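# Fit and lock the server's top cover

## Task

Close the server: set its top cover in place and lock it, making sure no tool remains inside. The cover locks once it slides closed, either when pushed firmly or while both release buttons are pressed down.

## Robot and tools

Robot: two seven-joint arms, left_arm and right_arm, each with a parallel gripper, at a table. Calibrated bases: left_arm at (-0.049, +0.349, 0) m, quat_wxyz (+1.000, 0, 0, -0.029); right_arm at (+0.011, -0.308, 0) m, quat_wxyz (+1.000, 0, 0, +0.018). A two-camera stand is fixed behind the arms. Loose objects may occasionally get a brief shove.

Frames. Scene frame: origin at table height midway between the nominal bases, +x out over the table, +y toward left_arm, +z up (arm names do not match image sides). Reported hand poses, velocities and targets are in this frame. Offsets are along each arm's own Hand target axes. Gripper axes: fingers point along +z, close along x. end_effector_position is the point between the pads; fingertips extend 17.5 mm past it. Reported positions can be off by a few centimetres, more at long reach.

The 18-number row (used by execute_actions and move): one flat list for both arms, left first: left dx, dy, dz, rx, ry, rz, gripper position, force_limit, speed, then the same nine for right. All values in [-1, 1]. dx..rz are an offset (not a pose) from that arm's Hand target at the start of the action or move; 1.0 = 0.6 m or 180 degrees; rx, ry, rz form one rotation vector. Every row counts from that same start, not from the previous row, so repeating an offset in a new call moves further. Six zeros re-command the current Hand target. Gripper position is absolute: +1 fully open (50 mm), about -0.65 pads meet, -1 to grip until stopped. force_limit: -1 about 20 N per pad, 0 about 102 N, +1 about 185 N (actual grip may exceed by ~15 N). speed: -1 = 20 mm/s, 0 = 85, +1 = 150. Both start at +1. A 0 in a gripper slot is a real command; to keep a gripper unchanged resend its last three numbers.

Tools.
execute_actions(actions, cameras): actions is a list of actions; each action is up to 15 rows of 18 numbers, one row per 1/30 s control step; a short action repeats its last row to fill 15 steps. Images only if actions is [] or cameras is given (["all"], names, or []). An empty list reports current state and scene number.
move(target, speed, blend, blocking, cameras): straight-line path of each gripper toward an offset row (or a list of up to 15 rows, all counted from the same starting Hand targets). speed in m/s, 0.002 to 0.5, default 0.25 (rotation up to twice that in rad/s, capped at 0.873). blend in metres rounds corners; 0 stops at each target. Paths end together, last at least 0.5 s and are cut off after 10 s. No collision avoidance. Gripper numbers of a later target are applied after arriving and settling. blocking=false returns after about 0.5 s while the move continues. Result adds a move: line (done, off_target, moving, held, fault) and limits (paced = pose clipped, held = steps withheld). done means at rest within 3 mm and 2 degrees; it does not tell you about contact.
wait(seconds 0 to 10): arms hold last command; a running move continues.
stop(): brakes a running move; fingers continue.
zoom_image(camera, region [x0,y0,x1,y1] pixels, at most 504x504) on the newest image of cam_head_left, cam_head_right, cam_high, cam_left_wrist or cam_right_wrist (all 672x504).
clear_fault(arm): clears a reported torque fault on left_arm or right_arm; sends no motion.
finished_scene(scene): ends the current scene irreversibly; the cover must stay locked without the robot.

Reading results. Hand target is the last commanded pose after clipping (orientation is clipped to 32 degrees from measured each step); the gripper often rests short of it, and only a new command (even zeros) retries; send the remaining gap as an offset if needed. object_status: 0 moving, 1 blocked while opening, 2 blocked while closing (a grip), 3 reached the command or pads met (usually nothing held). A grip is confirmed by 2. position_measured counts convert to opening = (250 - counts) x 0.202 mm. Flange force is the external force in gripper axes, noisy, includes held weight; calls that send rows omit it, move or wait restore it. Joint torques: positive toward larger joint angle. Joint velocities may say within noise.

Cautions. Arms are stiff: a target a few mm beyond a firm contact presses very hard and keeps pressing; to release, command back past the gripper. Faster moves hit harder. Avoid slams, drops, releasing moving parts, anything leaving the table, and any press between the arms (including one gripper closing on the other's fingers). The clearance check may hold commands that bring the arms close but does not prevent all contact. Torque limits: 104.5 N m (waist, shoulder, upper arm roll, elbow), 51.3 N m (forearm roll, wrist pitch, wrist roll); exceeding them or a 5 degree tracking error stops the arm until clear_fault. Joint ranges (rad): shoulder ±2.250, elbow ±2.580 (0 straight), wrist pitch ±2.100, others ±69.115. Large gripper turns can swing the elbow. Motor heat builds when holding loads, stretching or pushing an unreachable pose; MOTOR HOT appears at 60 °C, and at 75 °C the arm sinks in an over-temperature fault for 30 to 60 s or more. Cameras come with calibration (K, distortion, world-to-camera transforms); fixed cameras may have shifted slightly, wrist camera poses follow joint readings.

Each tool is called after ">>>" by a JSON object that holds its "op" and its "data".

## Session

>>> {"op": "execute_actions", "data": {"actions": []}}

Scene clock: 0.00 s.
left_arm: end_effector_position=(+0.5851, +0.2493, +0.2618) position_measured=3 object_status=3 end_effector_quat_wxyz=(-0.074, +0.894, -0.318, +0.308) | right_arm: end_effector_position=(+0.7688, +0.0700, +0.2668) position_measured=3 object_status=3 end_effector_quat_wxyz=(-0.657, +0.722, -0.192, +0.103)
Joint positions: left_arm=[-0.258 0.431 0.468 1.662 -0.502 0.484 -0.142] | right_arm=[0.036 1.102 -0.371 1.087 -1.563 0.838 0.549]
Joint velocities: within noise
Joint torques (N m): no reading
Flange force (N): no reading
Hand target: left_arm +0.5851, +0.2493, +0.2618; -0.074, +0.894, -0.318, +0.308 | right_arm +0.7688, +0.0700, +0.2668; -0.657, +0.722, -0.192, +0.103
Tool commands: left_gripper/position=+1.0 left_gripper/force_limit=+1.0 left_gripper/speed=+1.0 right_gripper/position=+1.0 right_gripper/force_limit=+1.0 right_gripper/speed=+1.0

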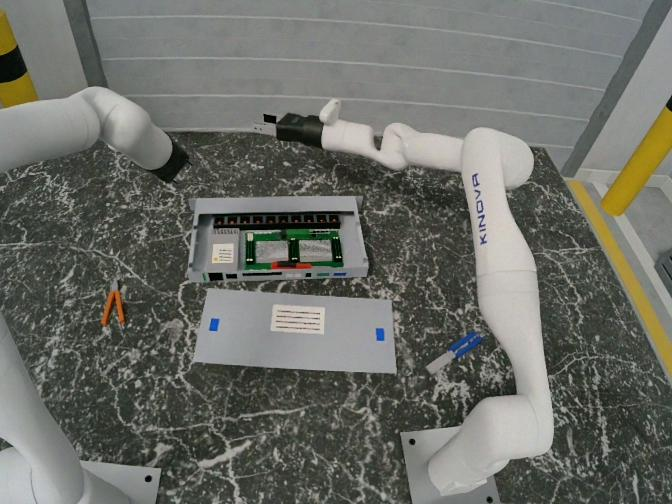

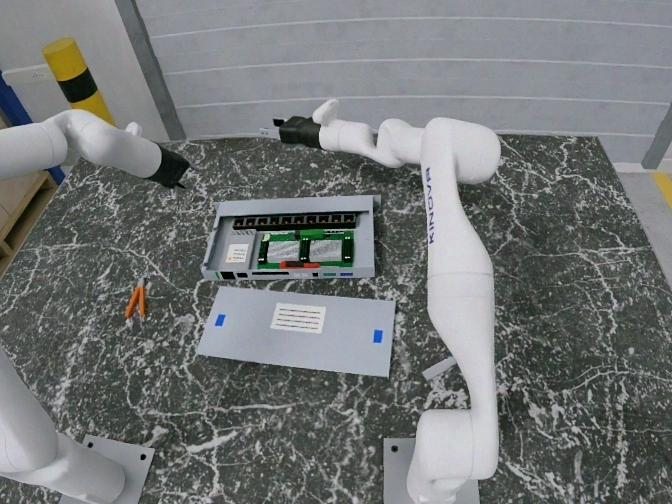

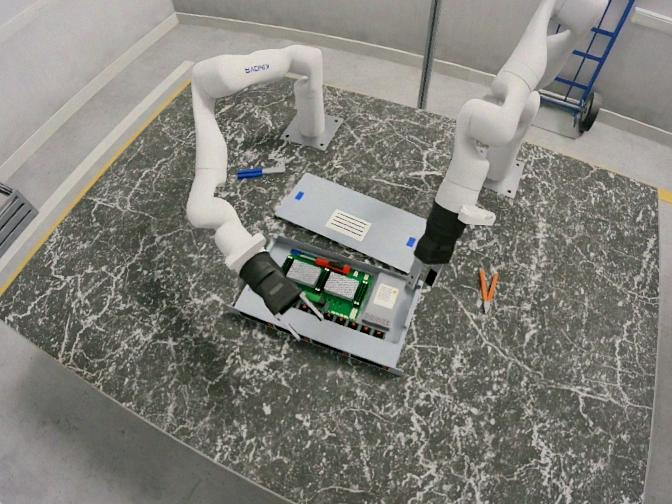

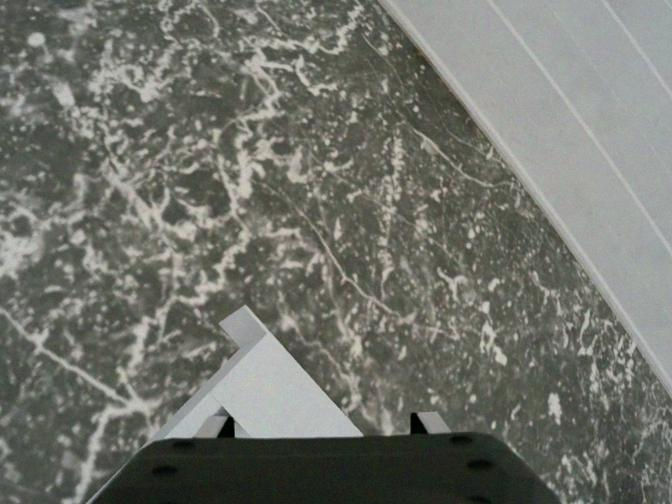

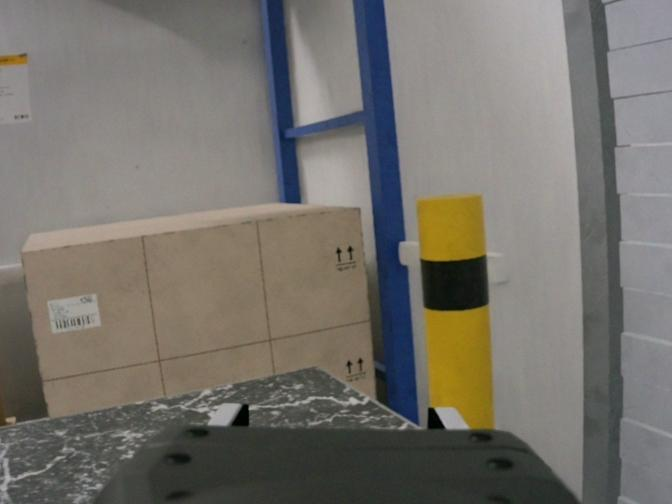

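>>> {"op": "zoom_image", "data": {"camera": "cam_head_left", "region": [180, 180, 400, 380]}}

>>> {"op": "zoom_image", "data": {"camera": "cam_high", "region": [220, 160, 450, 380]}}

>>> {"op": "zoom_image", "data": {"camera": "cam_head_right", "region": [190, 180, 400, 380]}}

Scaled by 2.291 from the camera's 672x504 image, which has a finer 960x720 frame.

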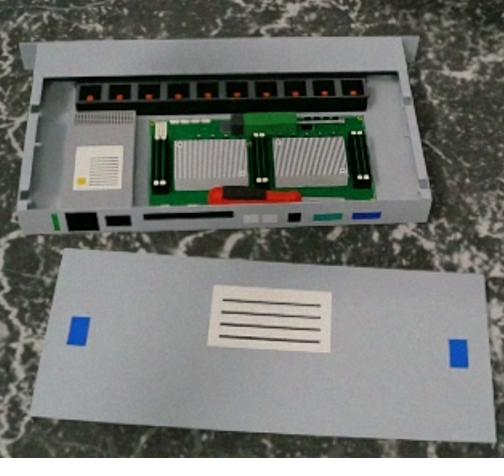

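Scaled by 2.191 from the camera's 672x504 image, which has a finer 960x720 frame.

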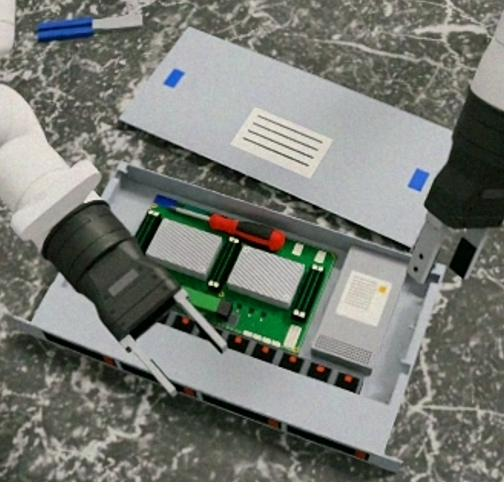

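Scaled by 2.400 from the camera's 672x504 image, which has a finer 960x720 frame.

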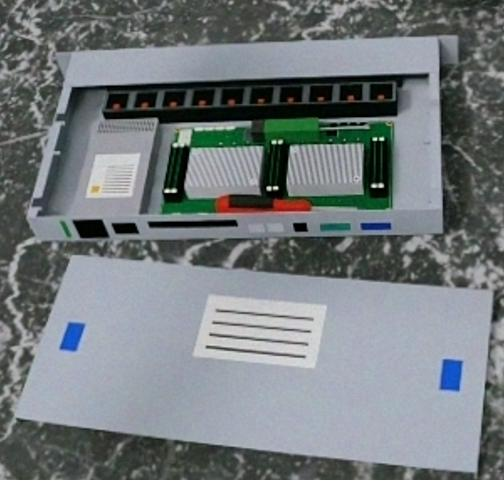

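>>> {"op": "move", "data": {"target": [0.2715,0.2868,-0.1517,-0.1806,-0.1107,0.2724,1,1,1,-0.2767,0.3597,-0.9887,-0.1962,-0.1128,-0.0864,1,1,1], "speed": 0.35, "cameras": ["all"]}}

Scene clock: 59.47 s.
left_arm: end_effector_position=(+0.5392, +0.0200, +0.3594) position_measured=3 object_status=3 end_effector_quat_wxyz=(-0.024, +0.704, -0.705, +0.084) | right_arm: end_effector_position=(+0.3500, -0.4141, +0.1393) position_measured=3 object_status=3 end_effector_quat_wxyz=(-0.412, +0.911, +0.000, +0.000)
Joint positions: left_arm=[0.406 0.993 0.66 0.035 -0.644 1.946 -1.081] | right_arm=[0.764 0.741 0.046 1.688 -0.607 1.423 1.091]
Joint torques (N m): left_arm=[1.9 -25.85 1.71 -6.69 0.14 -0.5 0.3] | right_arm=[0.85 -17.41 -0.98 -3.69 -1.03 2.15 -0.07]
Flange force (N): left_arm=no reading | right_arm=[1.5 -2.7 -2.1]
Hand target: left_arm +0.5399, +0.0196, +0.3599; +0.000, +0.707, -0.707, -0.001 | right_arm +0.3500, -0.4141, +0.1393; -0.412, +0.911, +0.000, +0.000
Off the commanded pose: left_arm 0.001 m, 10 deg | right_arm 0.000 m, 0 deg.
elbow stopped short (left arm): the move would have taken joint 4 (elbow) straighter than the controller allows.
move: off_target (left_arm)
camera_calibration:
cam_left_wrist: T_world_to_cam=[[-0.0472834, -0.994219, 0.0963979, 0.0122161], [-0.985269, 0.0305431, -0.168265, 0.655283], [0.164348, -0.102934, -0.981017, 0.433554], [0, 0, 0, 1]] pos_world=[0.574954, 0.0367585, 0.534407]
cam_right_wrist: T_world_to_cam=[[0.99981, 0.00961106, -0.0169718, -0.34402], [-0.00613423, -0.671053, -0.741384, -0.123363], [-0.0185144, 0.741347, -0.670866, 0.573351], [0, 0, 0, 1]] pos_world=[0.353813, -0.504528, 0.287344]

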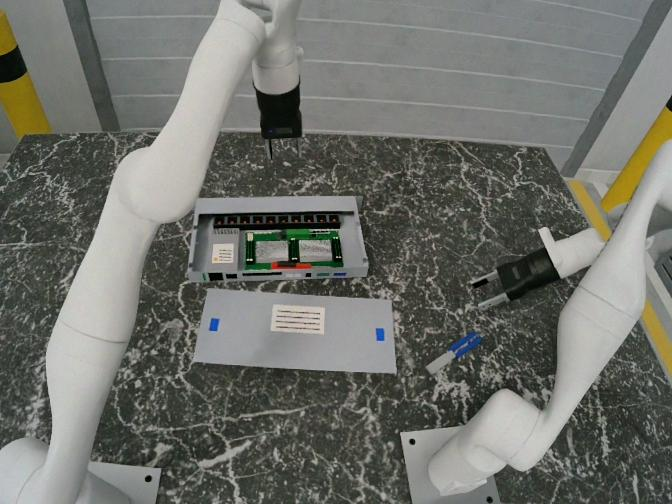

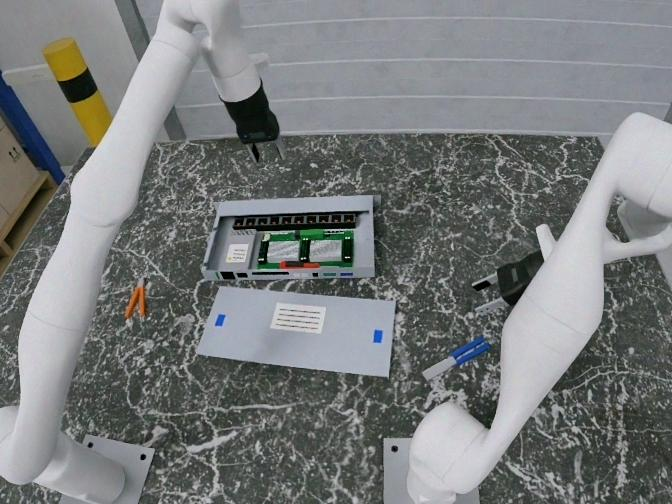

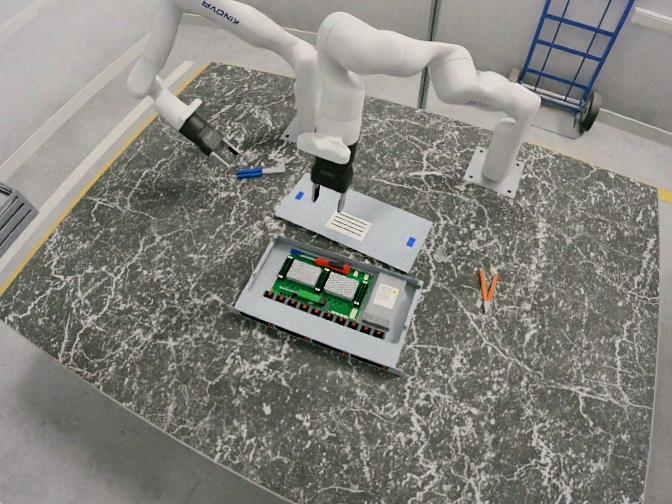

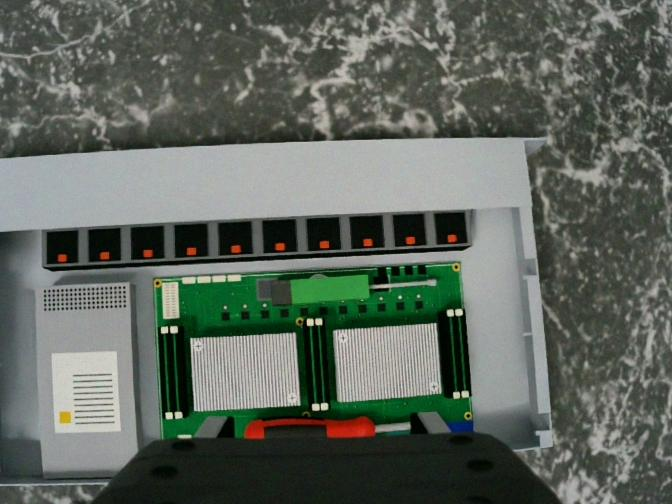

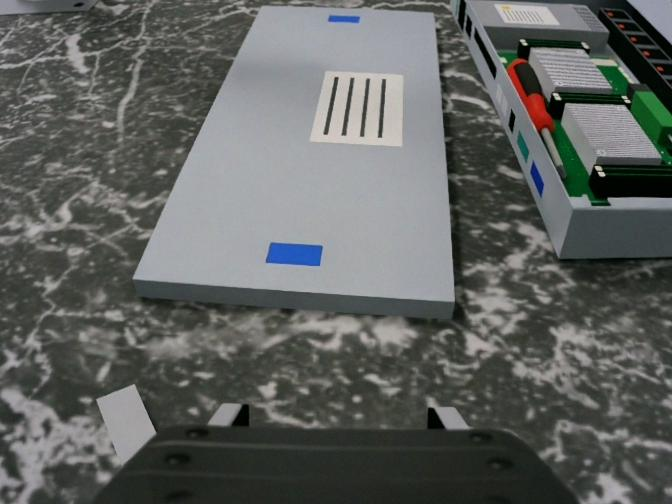

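>>> {"op": "zoom_image", "data": {"camera": "cam_right_wrist", "region": [110, 180, 480, 330]}}

>>> {"op": "zoom_image", "data": {"camera": "cam_high", "region": [260, 160, 450, 300]}}

>>> {"op": "zoom_image", "data": {"camera": "cam_left_wrist", "region": [150, 250, 500, 450]}}

>>> {"op": "zoom_image", "data": {"camera": "cam_right_wrist", "region": [440, 0, 672, 280]}}

Scaled by 1.362.

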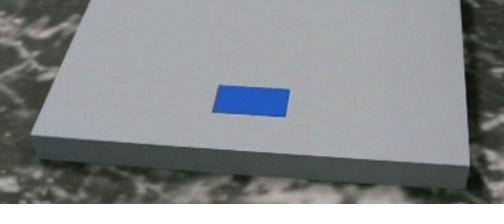

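Scaled by 2.653 from the camera's 672x504 image, which has a finer 960x720 frame.

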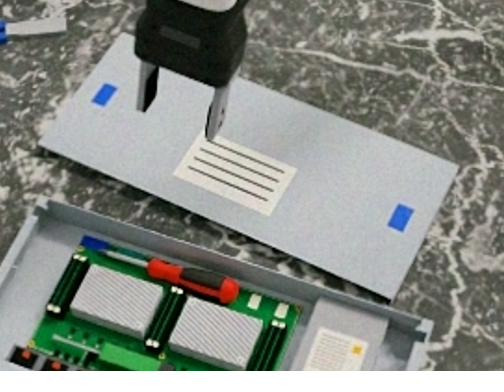

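Scaled by 1.440.

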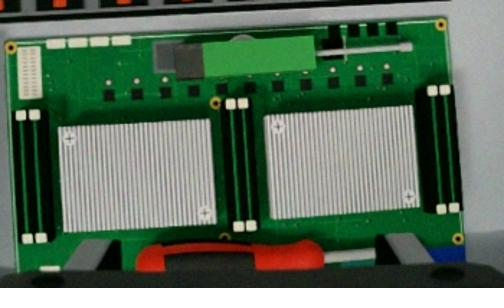

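Scaled by 1.800.

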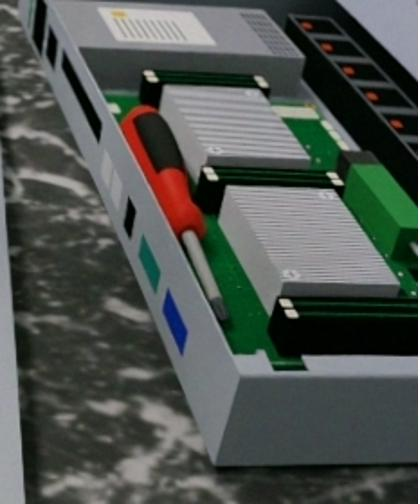

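>>> {"op": "zoom_image", "data": {"camera": "cam_head_left", "region": [185, 345, 405, 385]}}

>>> {"op": "zoom_image", "data": {"camera": "cam_head_left", "region": [330, 300, 410, 385]}}

>>> {"op": "zoom_image", "data": {"camera": "cam_head_left", "region": [180, 190, 380, 290]}}

Scaled by 2.291 from the camera's 672x504 image, which has a finer 960x720 frame.

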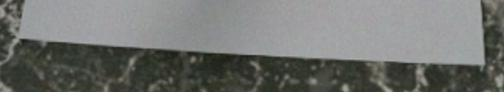

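Scaled by 5.929 from the camera's 672x504 image, which has a finer 960x720 frame.

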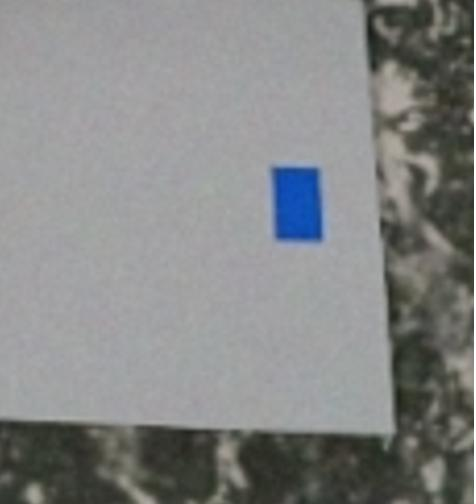

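Scaled by 2.520 from the camera's 672x504 image, which has a finer 960x720 frame.

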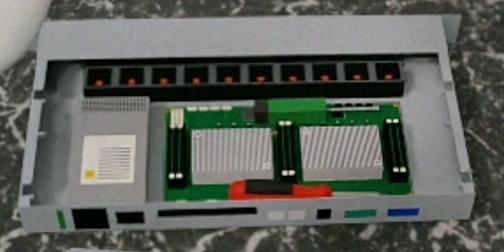

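>>> {"op": "zoom_image", "data": {"camera": "cam_head_left", "region": [450, 220, 580, 320]}}

>>> {"op": "zoom_image", "data": {"camera": "cam_right_wrist", "region": [80, 380, 580, 504]}}

>>> {"op": "zoom_image", "data": {"camera": "cam_high", "region": [150, 90, 260, 180]}}

>>> {"op": "zoom_image", "data": {"camera": "cam_head_left", "region": [240, 80, 320, 170]}}

Scaled by 3.877 from the camera's 672x504 image, which has a finer 960x720 frame.

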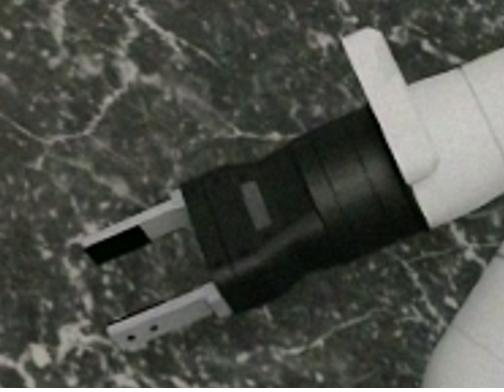

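Scaled by 1.008.

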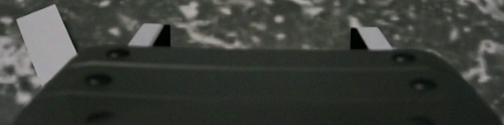

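Scaled by 4.582 from the camera's 672x504 image, which has a finer 960x720 frame.

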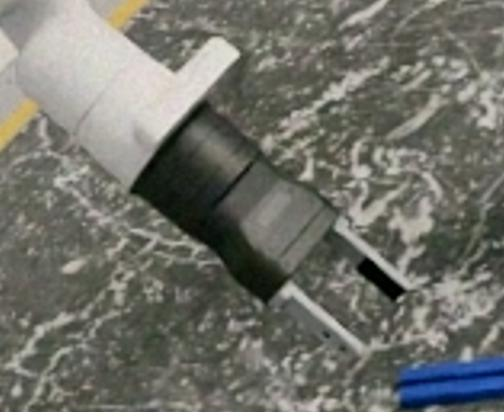

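Scaled by 5.600 from the camera's 672x504 image, which has a finer 960x720 frame.

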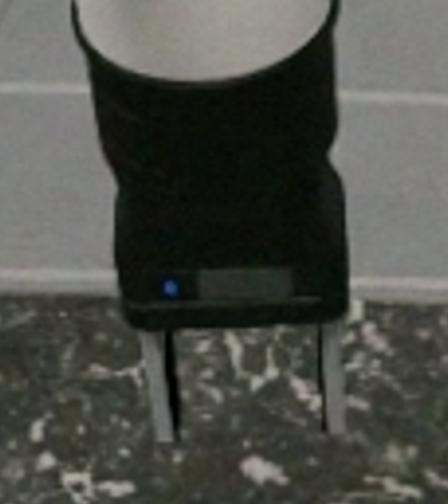

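>>> {"op": "move", "data": {"target": [0.066,-0.15,0.2667,0,0,-0.5,1,1,1,0.2308,0.0283,0.1072,0.1163,-0.128,-0.0756,1,1,1], "speed": 0.3, "cameras": ["cam_left_wrist","cam_right_wrist"]}}

Scene clock: 123.53 s.
left_arm: end_effector_position=(+0.6291, -0.0194, +0.1995) position_measured=3 object_status=3 end_effector_quat_wxyz=(+0.055, +0.993, +0.000, +0.101) | right_arm: end_effector_position=(+0.4882, -0.3769, +0.0842) position_measured=3 object_status=3 end_effector_quat_wxyz=(-0.556, +0.800, +0.186, -0.127)
Joint positions: left_arm=[0.399 1.241 0.635 0.035 -0.624 1.642 0.479] | right_arm=[0.581 1.47 -0.29 0.527 -0.494 2.101 0.785]
Joint torques (N m): left_arm=[1.88 -29.16 1.74 -7.73 0.14 -0.62 0.26] | right_arm=[0.82 -25.48 -3.01 -4.99 -1.85 2.16 -0.04]
Flange force (N): no reading
Hand target: left_arm +0.6299, -0.0199, +0.1998; -0.001, +1.000, +0.000, +0.000 | right_arm +0.4885, -0.3771, +0.0842; -0.558, +0.797, +0.188, -0.132
Off the commanded pose: left_arm 0.001 m, 13 deg | right_arm 0.000 m, 1 deg.
elbow stopped short (left arm): the move would have taken joint 4 (elbow) straighter than the controller allows.
joint sent to its limit (right arm) — joint 6 (wrist pitch), upper limit. The joint targets still meet the commanded pose.
move: off_target (left_arm)
camera_calibration:
cam_left_wrist: T_world_to_cam=[[0.974413, -0.025217, 0.223345, -0.656513], [-0.0458093, -0.99511, 0.0875036, 0.0561234], [0.220046, -0.0954959, -0.970804, 0.220906], [0, 0, 0, 1]] pos_world=[0.593676, 0.0603893, 0.356174]
cam_right_wrist: T_world_to_cam=[[0.891345, 0.45323, -0.0093392, -0.264073], [0.156698, -0.327371, -0.931812, -0.0723494], [-0.425383, 0.829102, -0.362821, 0.717125], [0, 0, 0, 1]] pos_world=[0.55177, -0.498569, 0.190306]
Images, in order (width x height): cam_left_wrist 672x504, cam_right_wrist 672x504.

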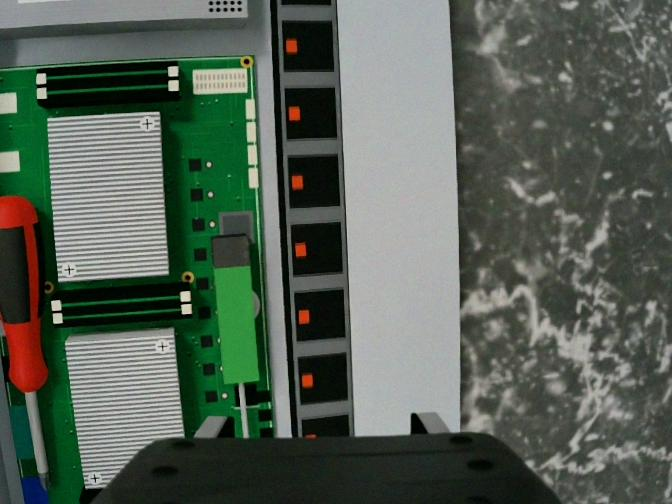

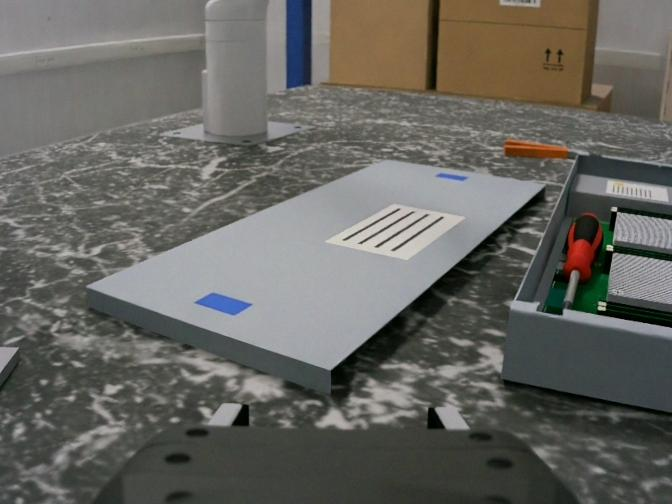

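>>> {"op": "zoom_image", "data": {"camera": "cam_right_wrist", "region": [250, 280, 420, 400]}}

>>> {"op": "zoom_image", "data": {"camera": "cam_left_wrist", "region": [180, 180, 360, 440]}}

>>> {"op": "zoom_image", "data": {"camera": "cam_right_wrist", "region": [490, 130, 672, 400]}}

Scaled by 2.965.

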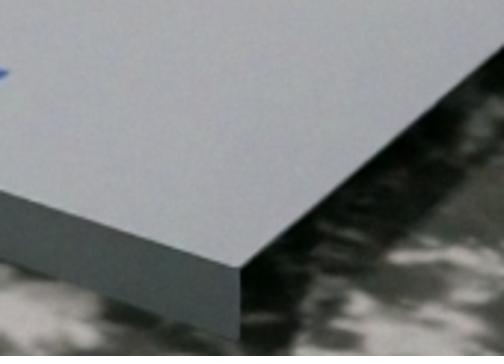

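Scaled by 1.938.

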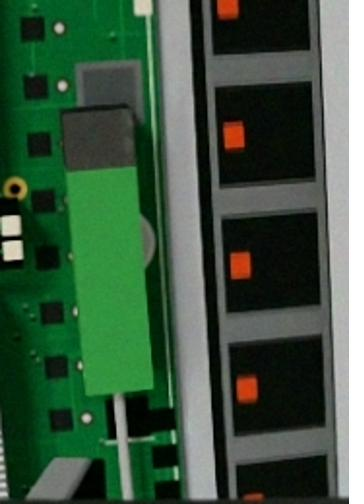

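Scaled by 1.867.

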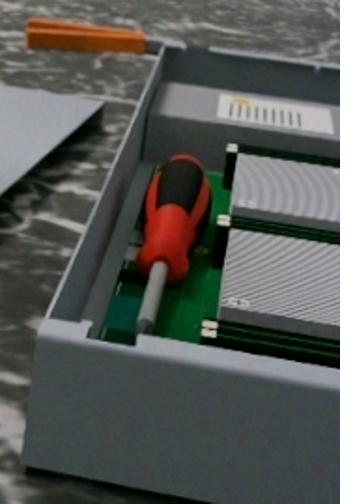

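>>> {"op": "move", "data": {"target": [-0.1983,-0.0333,0.0667,0,0,0,1,1,1,0.298,-0.2835,-0.0295,-0.3814,0.0902,0.1285,1,1,1], "speed": 0.3, "cameras": ["all"]}}

Scene clock: 176.33 s.
left_arm: end_effector_position=(+0.5109, +0.0002, +0.1599) position_measured=3 object_status=3 end_effector_quat_wxyz=(-0.001, +1.000, +0.000, +0.000) | right_arm: end_effector_position=(+0.6298, -0.2600, +0.2501) position_measured=3 object_status=3 end_effector_quat_wxyz=(+0.000, +1.000, +0.000, +0.000)
Joint positions: left_arm=[0.273 1.028 0.657 0.719 -0.552 1.514 0.745] | right_arm=[-0.115 0.815 0.099 0.737 -0.073 1.592 -0.084]
Joint torques (N m): left_arm=[1.75 -26.16 4.99 -7.85 0.11 0.21 0.29] | right_arm=[0.7 -23.64 0.56 -8.84 0.1 -0.11 -0.06]
Flange force (N): left_arm=[-0.8 -4.2 -0.1] | right_arm=[0.8 -1.2 -2.9]
Hand target: left_arm +0.5109, +0.0002, +0.1599; -0.001, +1.000, +0.000, +0.000 | right_arm +0.6298, -0.2600, +0.2501; +0.000, +1.000, +0.000, +0.000
Off the commanded pose: left_arm 0.000 m, 0 deg | right_arm 0.000 m, 0 deg.
move: done
camera_calibration:
cam_left_wrist: T_world_to_cam=[[0.999097, -0.0384908, 0.0180093, -0.511818], [-0.0382263, -0.999159, -0.0148046, 0.0862036], [0.018564, 0.0141028, -0.999728, 0.317849], [0, 0, 0, 1]] pos_world=[0.50875, 0.0619483, 0.328256]
cam_right_wrist: T_world_to_cam=[[0.999802, -0.00620088, -0.0189275, -0.627113], [-0.00593154, -0.999881, 0.0142533, -0.210762], [-0.0190136, -0.0141382, -0.999719, 0.424715], [0, 0, 0, 1]] pos_world=[0.633813, -0.208621, 0.41573]

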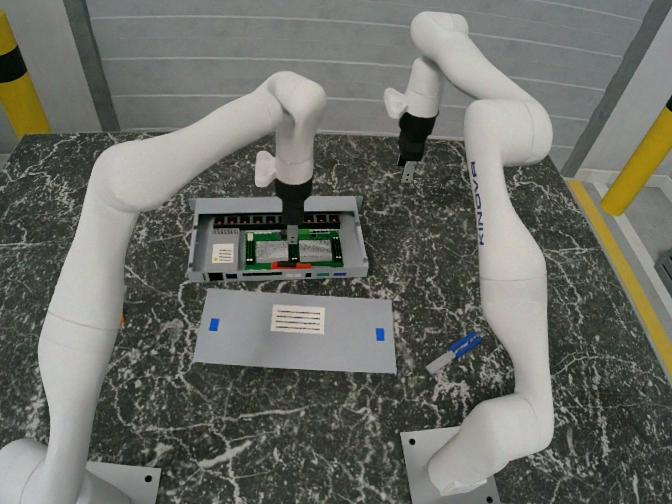

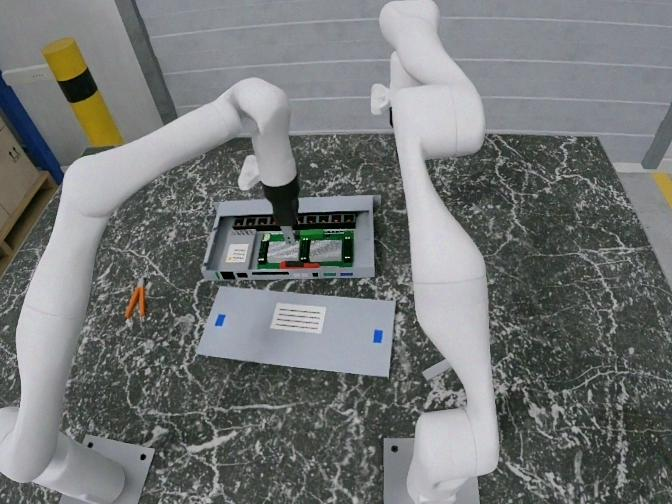

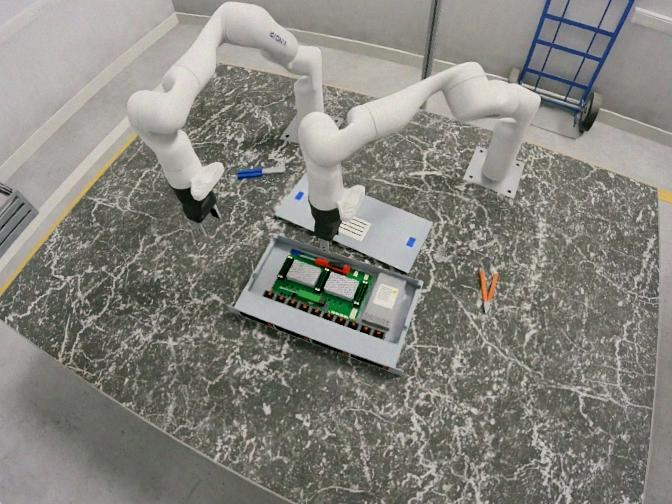

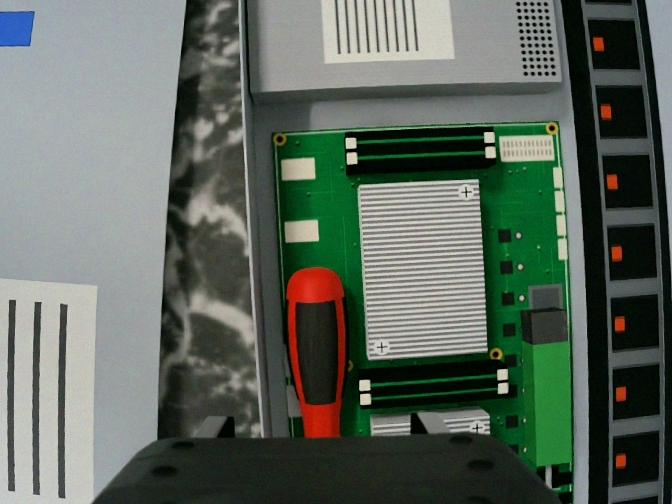

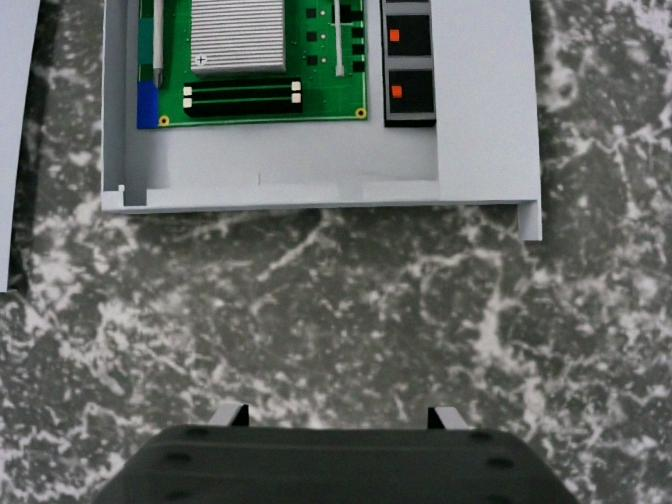

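>>> {"op": "zoom_image", "data": {"camera": "cam_right_wrist", "region": [90, 0, 310, 220]}}

>>> {"op": "zoom_image", "data": {"camera": "cam_left_wrist", "region": [240, 240, 400, 440]}}

>>> {"op": "zoom_image", "data": {"camera": "cam_high", "region": [240, 230, 430, 370]}}

Scaled by 2.291.

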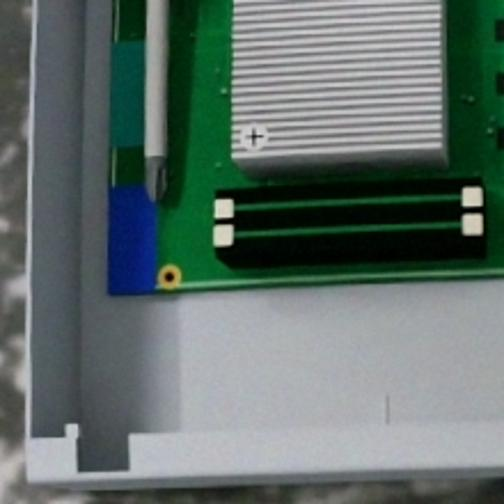

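Scaled by 2.520.

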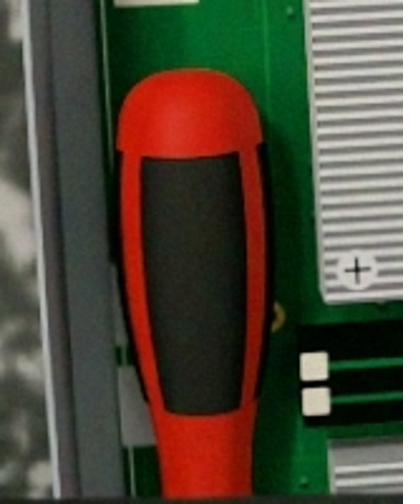

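Scaled by 2.653 from the camera's 672x504 image, which has a finer 960x720 frame.

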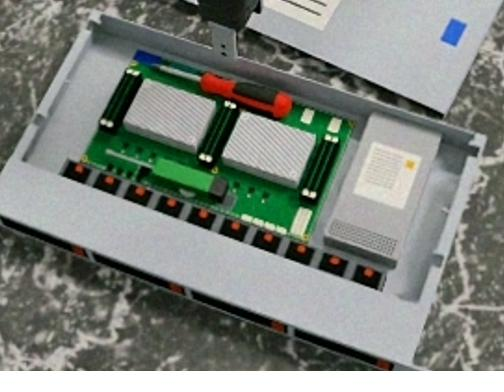

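>>> {"op": "move", "data": {"target": [-0.0048,0.0303,0.1632,0,0,0,0.11,0,1,0,0,0,0,0,0,1,1,1], "speed": 0.2, "cameras": ["cam_left_wrist"]}}

>>> {"op": "zoom_image", "data": {"camera": "cam_left_wrist", "region": [200, 330, 460, 460]}}

Scene clock: 215.03 s.
left_arm: end_effector_position=(+0.5079, -0.0179, +0.0619) position_measured=135 object_status=3 end_effector_quat_wxyz=(-0.001, +1.000, +0.000, +0.000) | right_arm: end_effector_position=(+0.6298, -0.2600, +0.2501) position_measured=3 object_status=3 end_effector_quat_wxyz=(+0.000, +1.000, +0.000, +0.000)
Joint positions: left_arm=[0.285 1.127 0.629 0.834 -0.582 1.317 0.809] | right_arm=[-0.115 0.815 0.099 0.737 -0.073 1.592 -0.084]
Joint torques (N m): left_arm=[1.83 -26.66 5.46 -7.38 0.15 0.16 0.27] | right_arm=[0.75 -23.57 0.62 -8.78 0.14 -0.17 -0.06]
Flange force (N): left_arm=[0.0 -3.8 -0.7] | right_arm=[1.2 -1.3 -3.3]
Hand target: left_arm +0.5079, -0.0179, +0.0619; -0.001, +1.000, +0.000, +0.000 | right_arm +0.6298, -0.2600, +0.2501; +0.000, +1.000, +0.000, +0.000
Off the commanded pose: left_arm 0.000 m, 0 deg | right_arm 0.000 m, 0 deg.
move: done
camera_calibration:
cam_left_wrist: T_world_to_cam=[[0.999093, -0.0385924, 0.0180048, -0.507747], [-0.0383262, -0.999154, -0.0149068, 0.0666288], [0.0185648, 0.0142033, -0.999727, 0.220282], [0, 0, 0, 1]] pos_world=[0.505751, 0.0438485, 0.230357]
Images, in order (width x height): cam_left_wrist 672x504.

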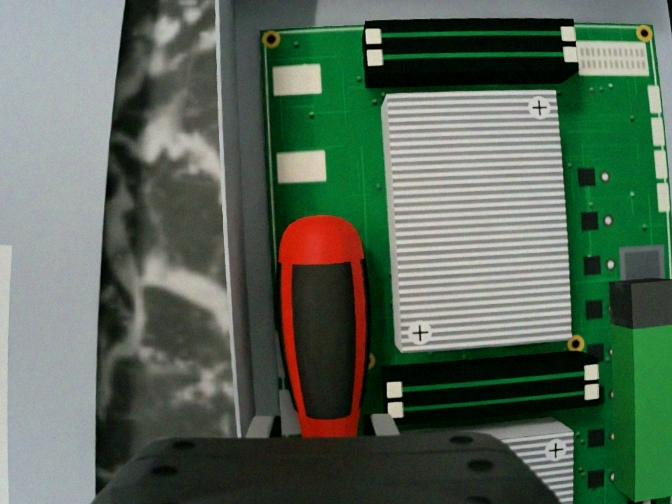

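Scaled by 1.938.

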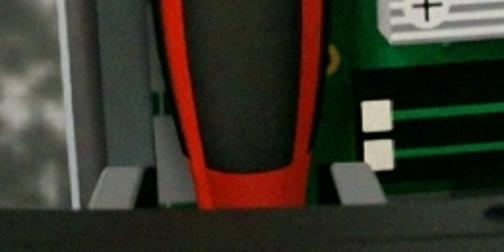

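>>> {"op": "move", "data": {"target": [[0.0025,0.0033,0,0,0,0,0.076,-0.5,0,0,0,0,0,0,0,1,1,1],[0.0025,0.0033,0.0498,0,0,0,0.076,-0.5,0,0,0,0,0,0,0,1,1,1],[0.0025,0.0033,0.0498,0,0,0,-1,-0.5,-0.5,0,0,0,0,0,0,1,1,1],[0.0025,0.0033,-0.12,0,0,0,-1,-0.5,-0.5,0,0,0,0,0,0,1,1,1]], "speed": [0.05,0.06,0.06,0.15], "cameras": ["cam_left_wrist","cam_high","cam_head_right"]}}

Scene clock: 234.43 s.
left_arm: end_effector_position=(+0.5095, -0.0200, +0.1340) position_measured=156 object_status=2 end_effector_quat_wxyz=(-0.001, +1.000, +0.000, +0.000) | right_arm: end_effector_position=(+0.6298, -0.2600, +0.2501) position_measured=3 object_status=3 end_effector_quat_wxyz=(+0.000, +1.000, +0.000, +0.000)
Joint positions: left_arm=[0.309 1.073 0.648 0.701 -0.562 1.484 0.768] | right_arm=[-0.115 0.815 0.099 0.737 -0.073 1.592 -0.084]
Joint torques (N m): left_arm=[1.79 -27.09 4.99 -7.82 0.09 0.19 0.27] | right_arm=[0.73 -23.59 0.58 -8.83 0.16 -0.16 -0.08]
Flange force (N): left_arm=[0.1 -3.7 0.2] | right_arm=[0.9 -1.3 -3.1]
Hand target: left_arm +0.5095, -0.0199, +0.1339; -0.001, +1.000, +0.000, +0.000 | right_arm +0.6298, -0.2600, +0.2501; +0.000, +1.000, +0.000, +0.000
Off the commanded pose: left_arm 0.000 m, 0 deg | right_arm 0.000 m, 0 deg.
move: done
camera_calibration:
cam_left_wrist: T_world_to_cam=[[0.999097, -0.038489, 0.0180132, -0.510627], [-0.0382263, -0.999161, -0.0147047, 0.0656496], [0.0185641, 0.0140028, -0.99973, 0.292271], [0, 0, 0, 1]] pos_world=[0.50725, 0.0418484, 0.302356]
Images, in order (width x height): cam_head_right 672x504, cam_high 672x504, cam_left_wrist 672x504.

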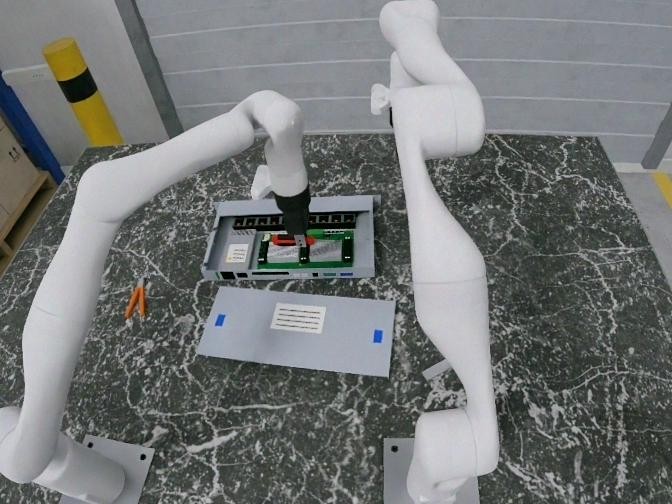

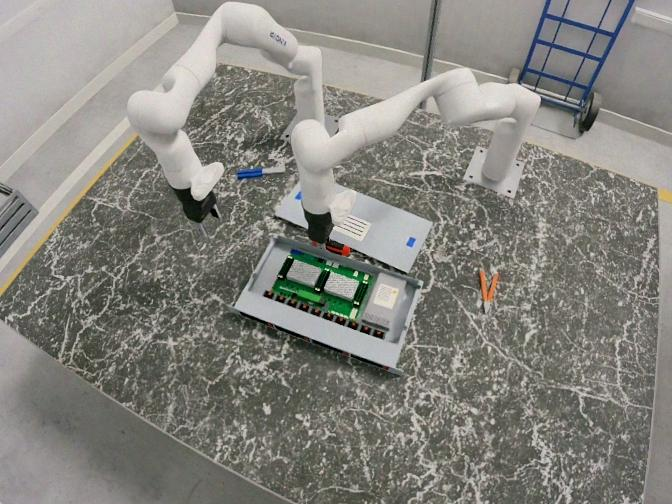

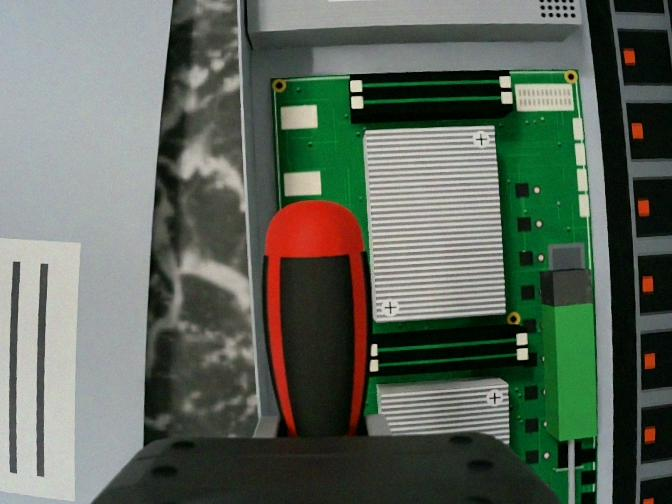

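>>> {"op": "move", "data": {"target": [[0.1508,-0.7332,0,0,0,0,-1,-0.5,-0.5,-0.0133,-0.3833,0.15,0,0,0,0.2,0,1],[0.1508,-0.7332,0.18,0,0,0,-1,-0.5,-0.5,-0.0133,-0.3833,0.15,0,0,0,0.2,0,1],[0.1508,-0.7332,0.18,0,0,0,0.3,-0.5,-0.5,-0.0133,-0.3833,0.15,0,0,0,0.2,0,1],[0.1508,-0.7332,-0.02,0,0,0,0.3,-0.5,-0.5,-0.0133,-0.3833,0.15,0,0,0,0.2,0,1]], "speed": [0.3,0.1,0.1,0.25], "cameras": ["cam_left_wrist","cam_right_wrist","cam_high"]}}

>>> {"op": "zoom_image", "data": {"camera": "cam_right_wrist", "region": [240, 240, 480, 440]}}

Scene clock: 250.00 s.
left_arm: end_effector_position=(+0.6000, +0.4199, +0.1464) position_measured=107 object_status=3 end_effector_quat_wxyz=(-0.001, +1.000, +0.000, +0.000) | right_arm: end_effector_position=(+0.6218, -0.0299, +0.1603) position_measured=123 object_status=3 end_effector_quat_wxyz=(+0.000, +1.000, +0.000, +0.000)
Joint positions: left_arm=[-0.418 1.018 0.675 0.801 -0.566 1.46 0.108] | right_arm=[-0.454 1.012 0.092 0.616 -0.079 1.515 -0.435]
Joint torques (N m): left_arm=[1.78 -25.75 5.34 -7.77 0.1 0.14 0.26] | right_arm=[0.78 -26.03 0.61 -8.88 0.15 -0.2 -0.08]
Flange force (N): left_arm=[-3.0 -2.9 -0.3] | right_arm=[0.4 -1.5 -2.9]
Hand target: left_arm +0.6000, +0.4199, +0.1464; -0.001, +1.000, +0.000, +0.000 | right_arm +0.6218, -0.0299, +0.1603; +0.000, +1.000, +0.000, +0.000
Off the commanded pose: left_arm 0.000 m, 0 deg | right_arm 0.000 m, 0 deg.
move: done
camera_calibration:
cam_left_wrist: T_world_to_cam=[[0.999097, -0.038489, 0.0180132, -0.584443], [-0.0382263, -0.999161, -0.0147047, 0.508728], [0.0185641, 0.0140028, -0.99973, 0.296927], [0, 0, 0, 1]] pos_world=[0.59785, 0.481648, 0.314856]
cam_right_wrist: T_world_to_cam=[[0.999802, -0.00609899, -0.0189291, -0.61929], [-0.00583153, -0.999883, 0.0141528, 0.0205131], [-0.0190132, -0.0140396, -0.999721, 0.338037], [0, 0, 0, 1]] pos_world=[0.625714, 0.0214795, 0.325929]
Images, in order (width x height): cam_high 672x504, cam_left_wrist 672x504, cam_right_wrist 672x504.

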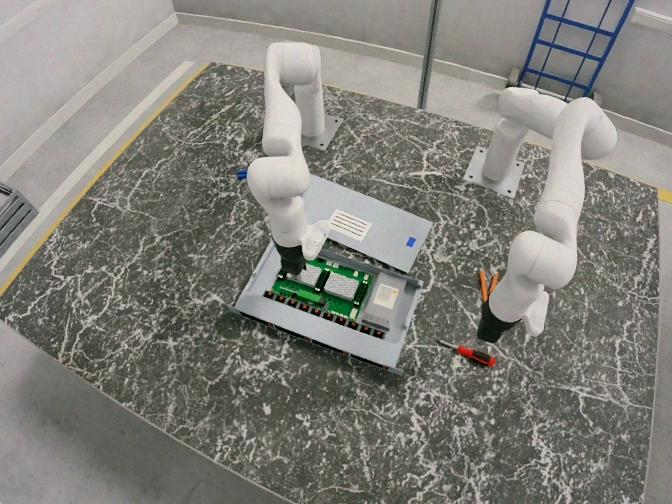

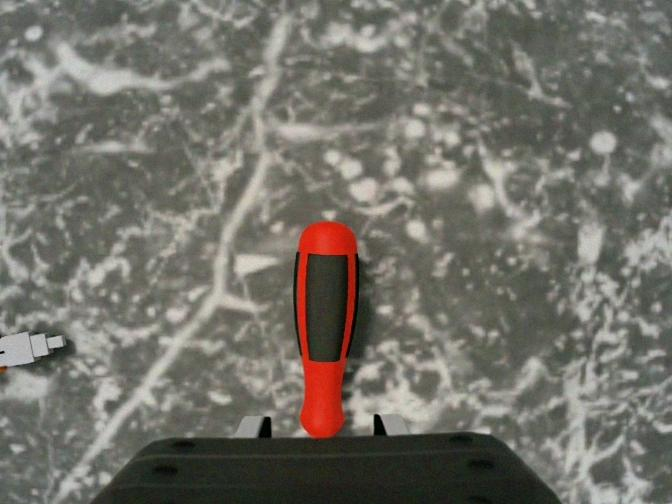

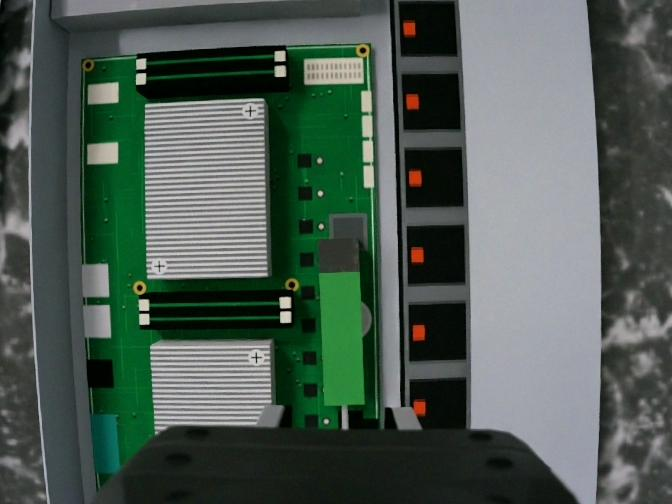

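Scaled by 2.100.

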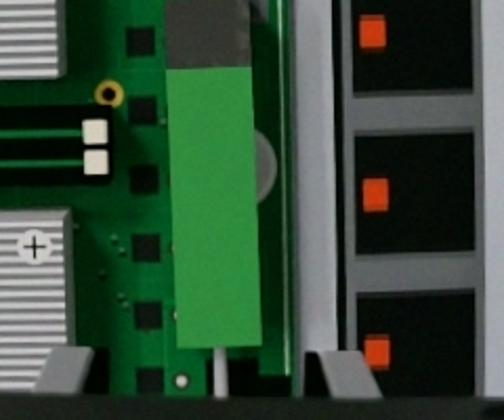

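>>> {"op": "move", "data": {"target": [[0,0,0,0,0,0,0.3,-0.5,-0.5,0,0,0.2138,0,0,0,0.2,-0.5,-0.5],[0,0,0,0,0,0,0.3,-0.5,-0.5,0,0,0.2138,0,0,0,-1,-0.5,-0.5],[0,0,0,0,0,0,0.3,-0.5,-0.5,0,0,0,0,0,0,-1,-0.5,-0.5]], "speed": [0.08,0.1,0.15], "cameras": ["cam_right_wrist"]}}

Scene clock: 330.73 s.
left_arm: end_effector_position=(+0.6000, +0.4199, +0.1464) position_measured=107 object_status=3 end_effector_quat_wxyz=(-0.001, +1.000, +0.000, +0.000) | right_arm: end_effector_position=(+0.6218, -0.0299, +0.1603) position_measured=164 object_status=2 end_effector_quat_wxyz=(+0.000, +1.000, +0.000, +0.000)
Joint positions: left_arm=[-0.418 1.018 0.675 0.801 -0.566 1.46 0.108] | right_arm=[-0.454 1.012 0.092 0.616 -0.079 1.515 -0.435]
Joint torques (N m): left_arm=[1.81 -25.78 5.26 -7.7 0.1 0.11 0.32] | right_arm=[0.79 -26.4 0.6 -8.97 0.12 -0.17 -0.09]
Flange force (N): left_arm=[-2.4 -3.1 -0.5] | right_arm=[1.0 -1.8 -2.5]
Hand target: left_arm +0.6000, +0.4199, +0.1464; -0.001, +1.000, +0.000, +0.000 | right_arm +0.6218, -0.0299, +0.1603; +0.000, +1.000, +0.000, +0.000
Off the commanded pose: left_arm 0.000 m, 0 deg | right_arm 0.000 m, 0 deg.
move: done
camera_calibration:
cam_right_wrist: T_world_to_cam=[[0.999802, -0.00619897, -0.0189281, -0.619285], [-0.00593152, -0.999882, 0.0141533, 0.0205736], [-0.0190136, -0.0140382, -0.999721, 0.338137], [0, 0, 0, 1]] pos_world=[0.625713, 0.0214791, 0.326029]
Images, in order (width x height): cam_right_wrist 672x504.

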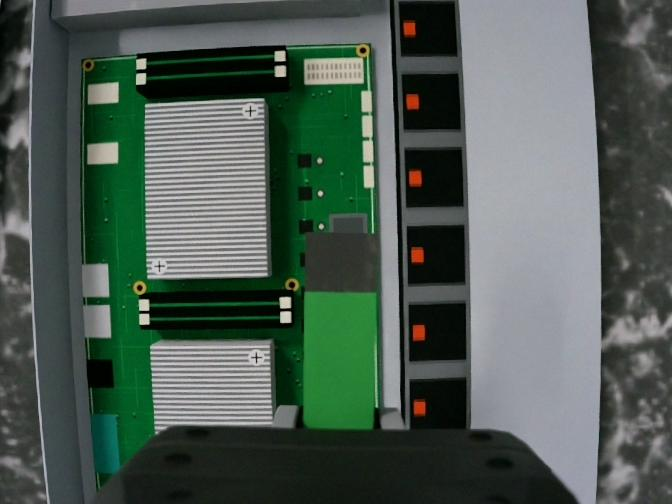

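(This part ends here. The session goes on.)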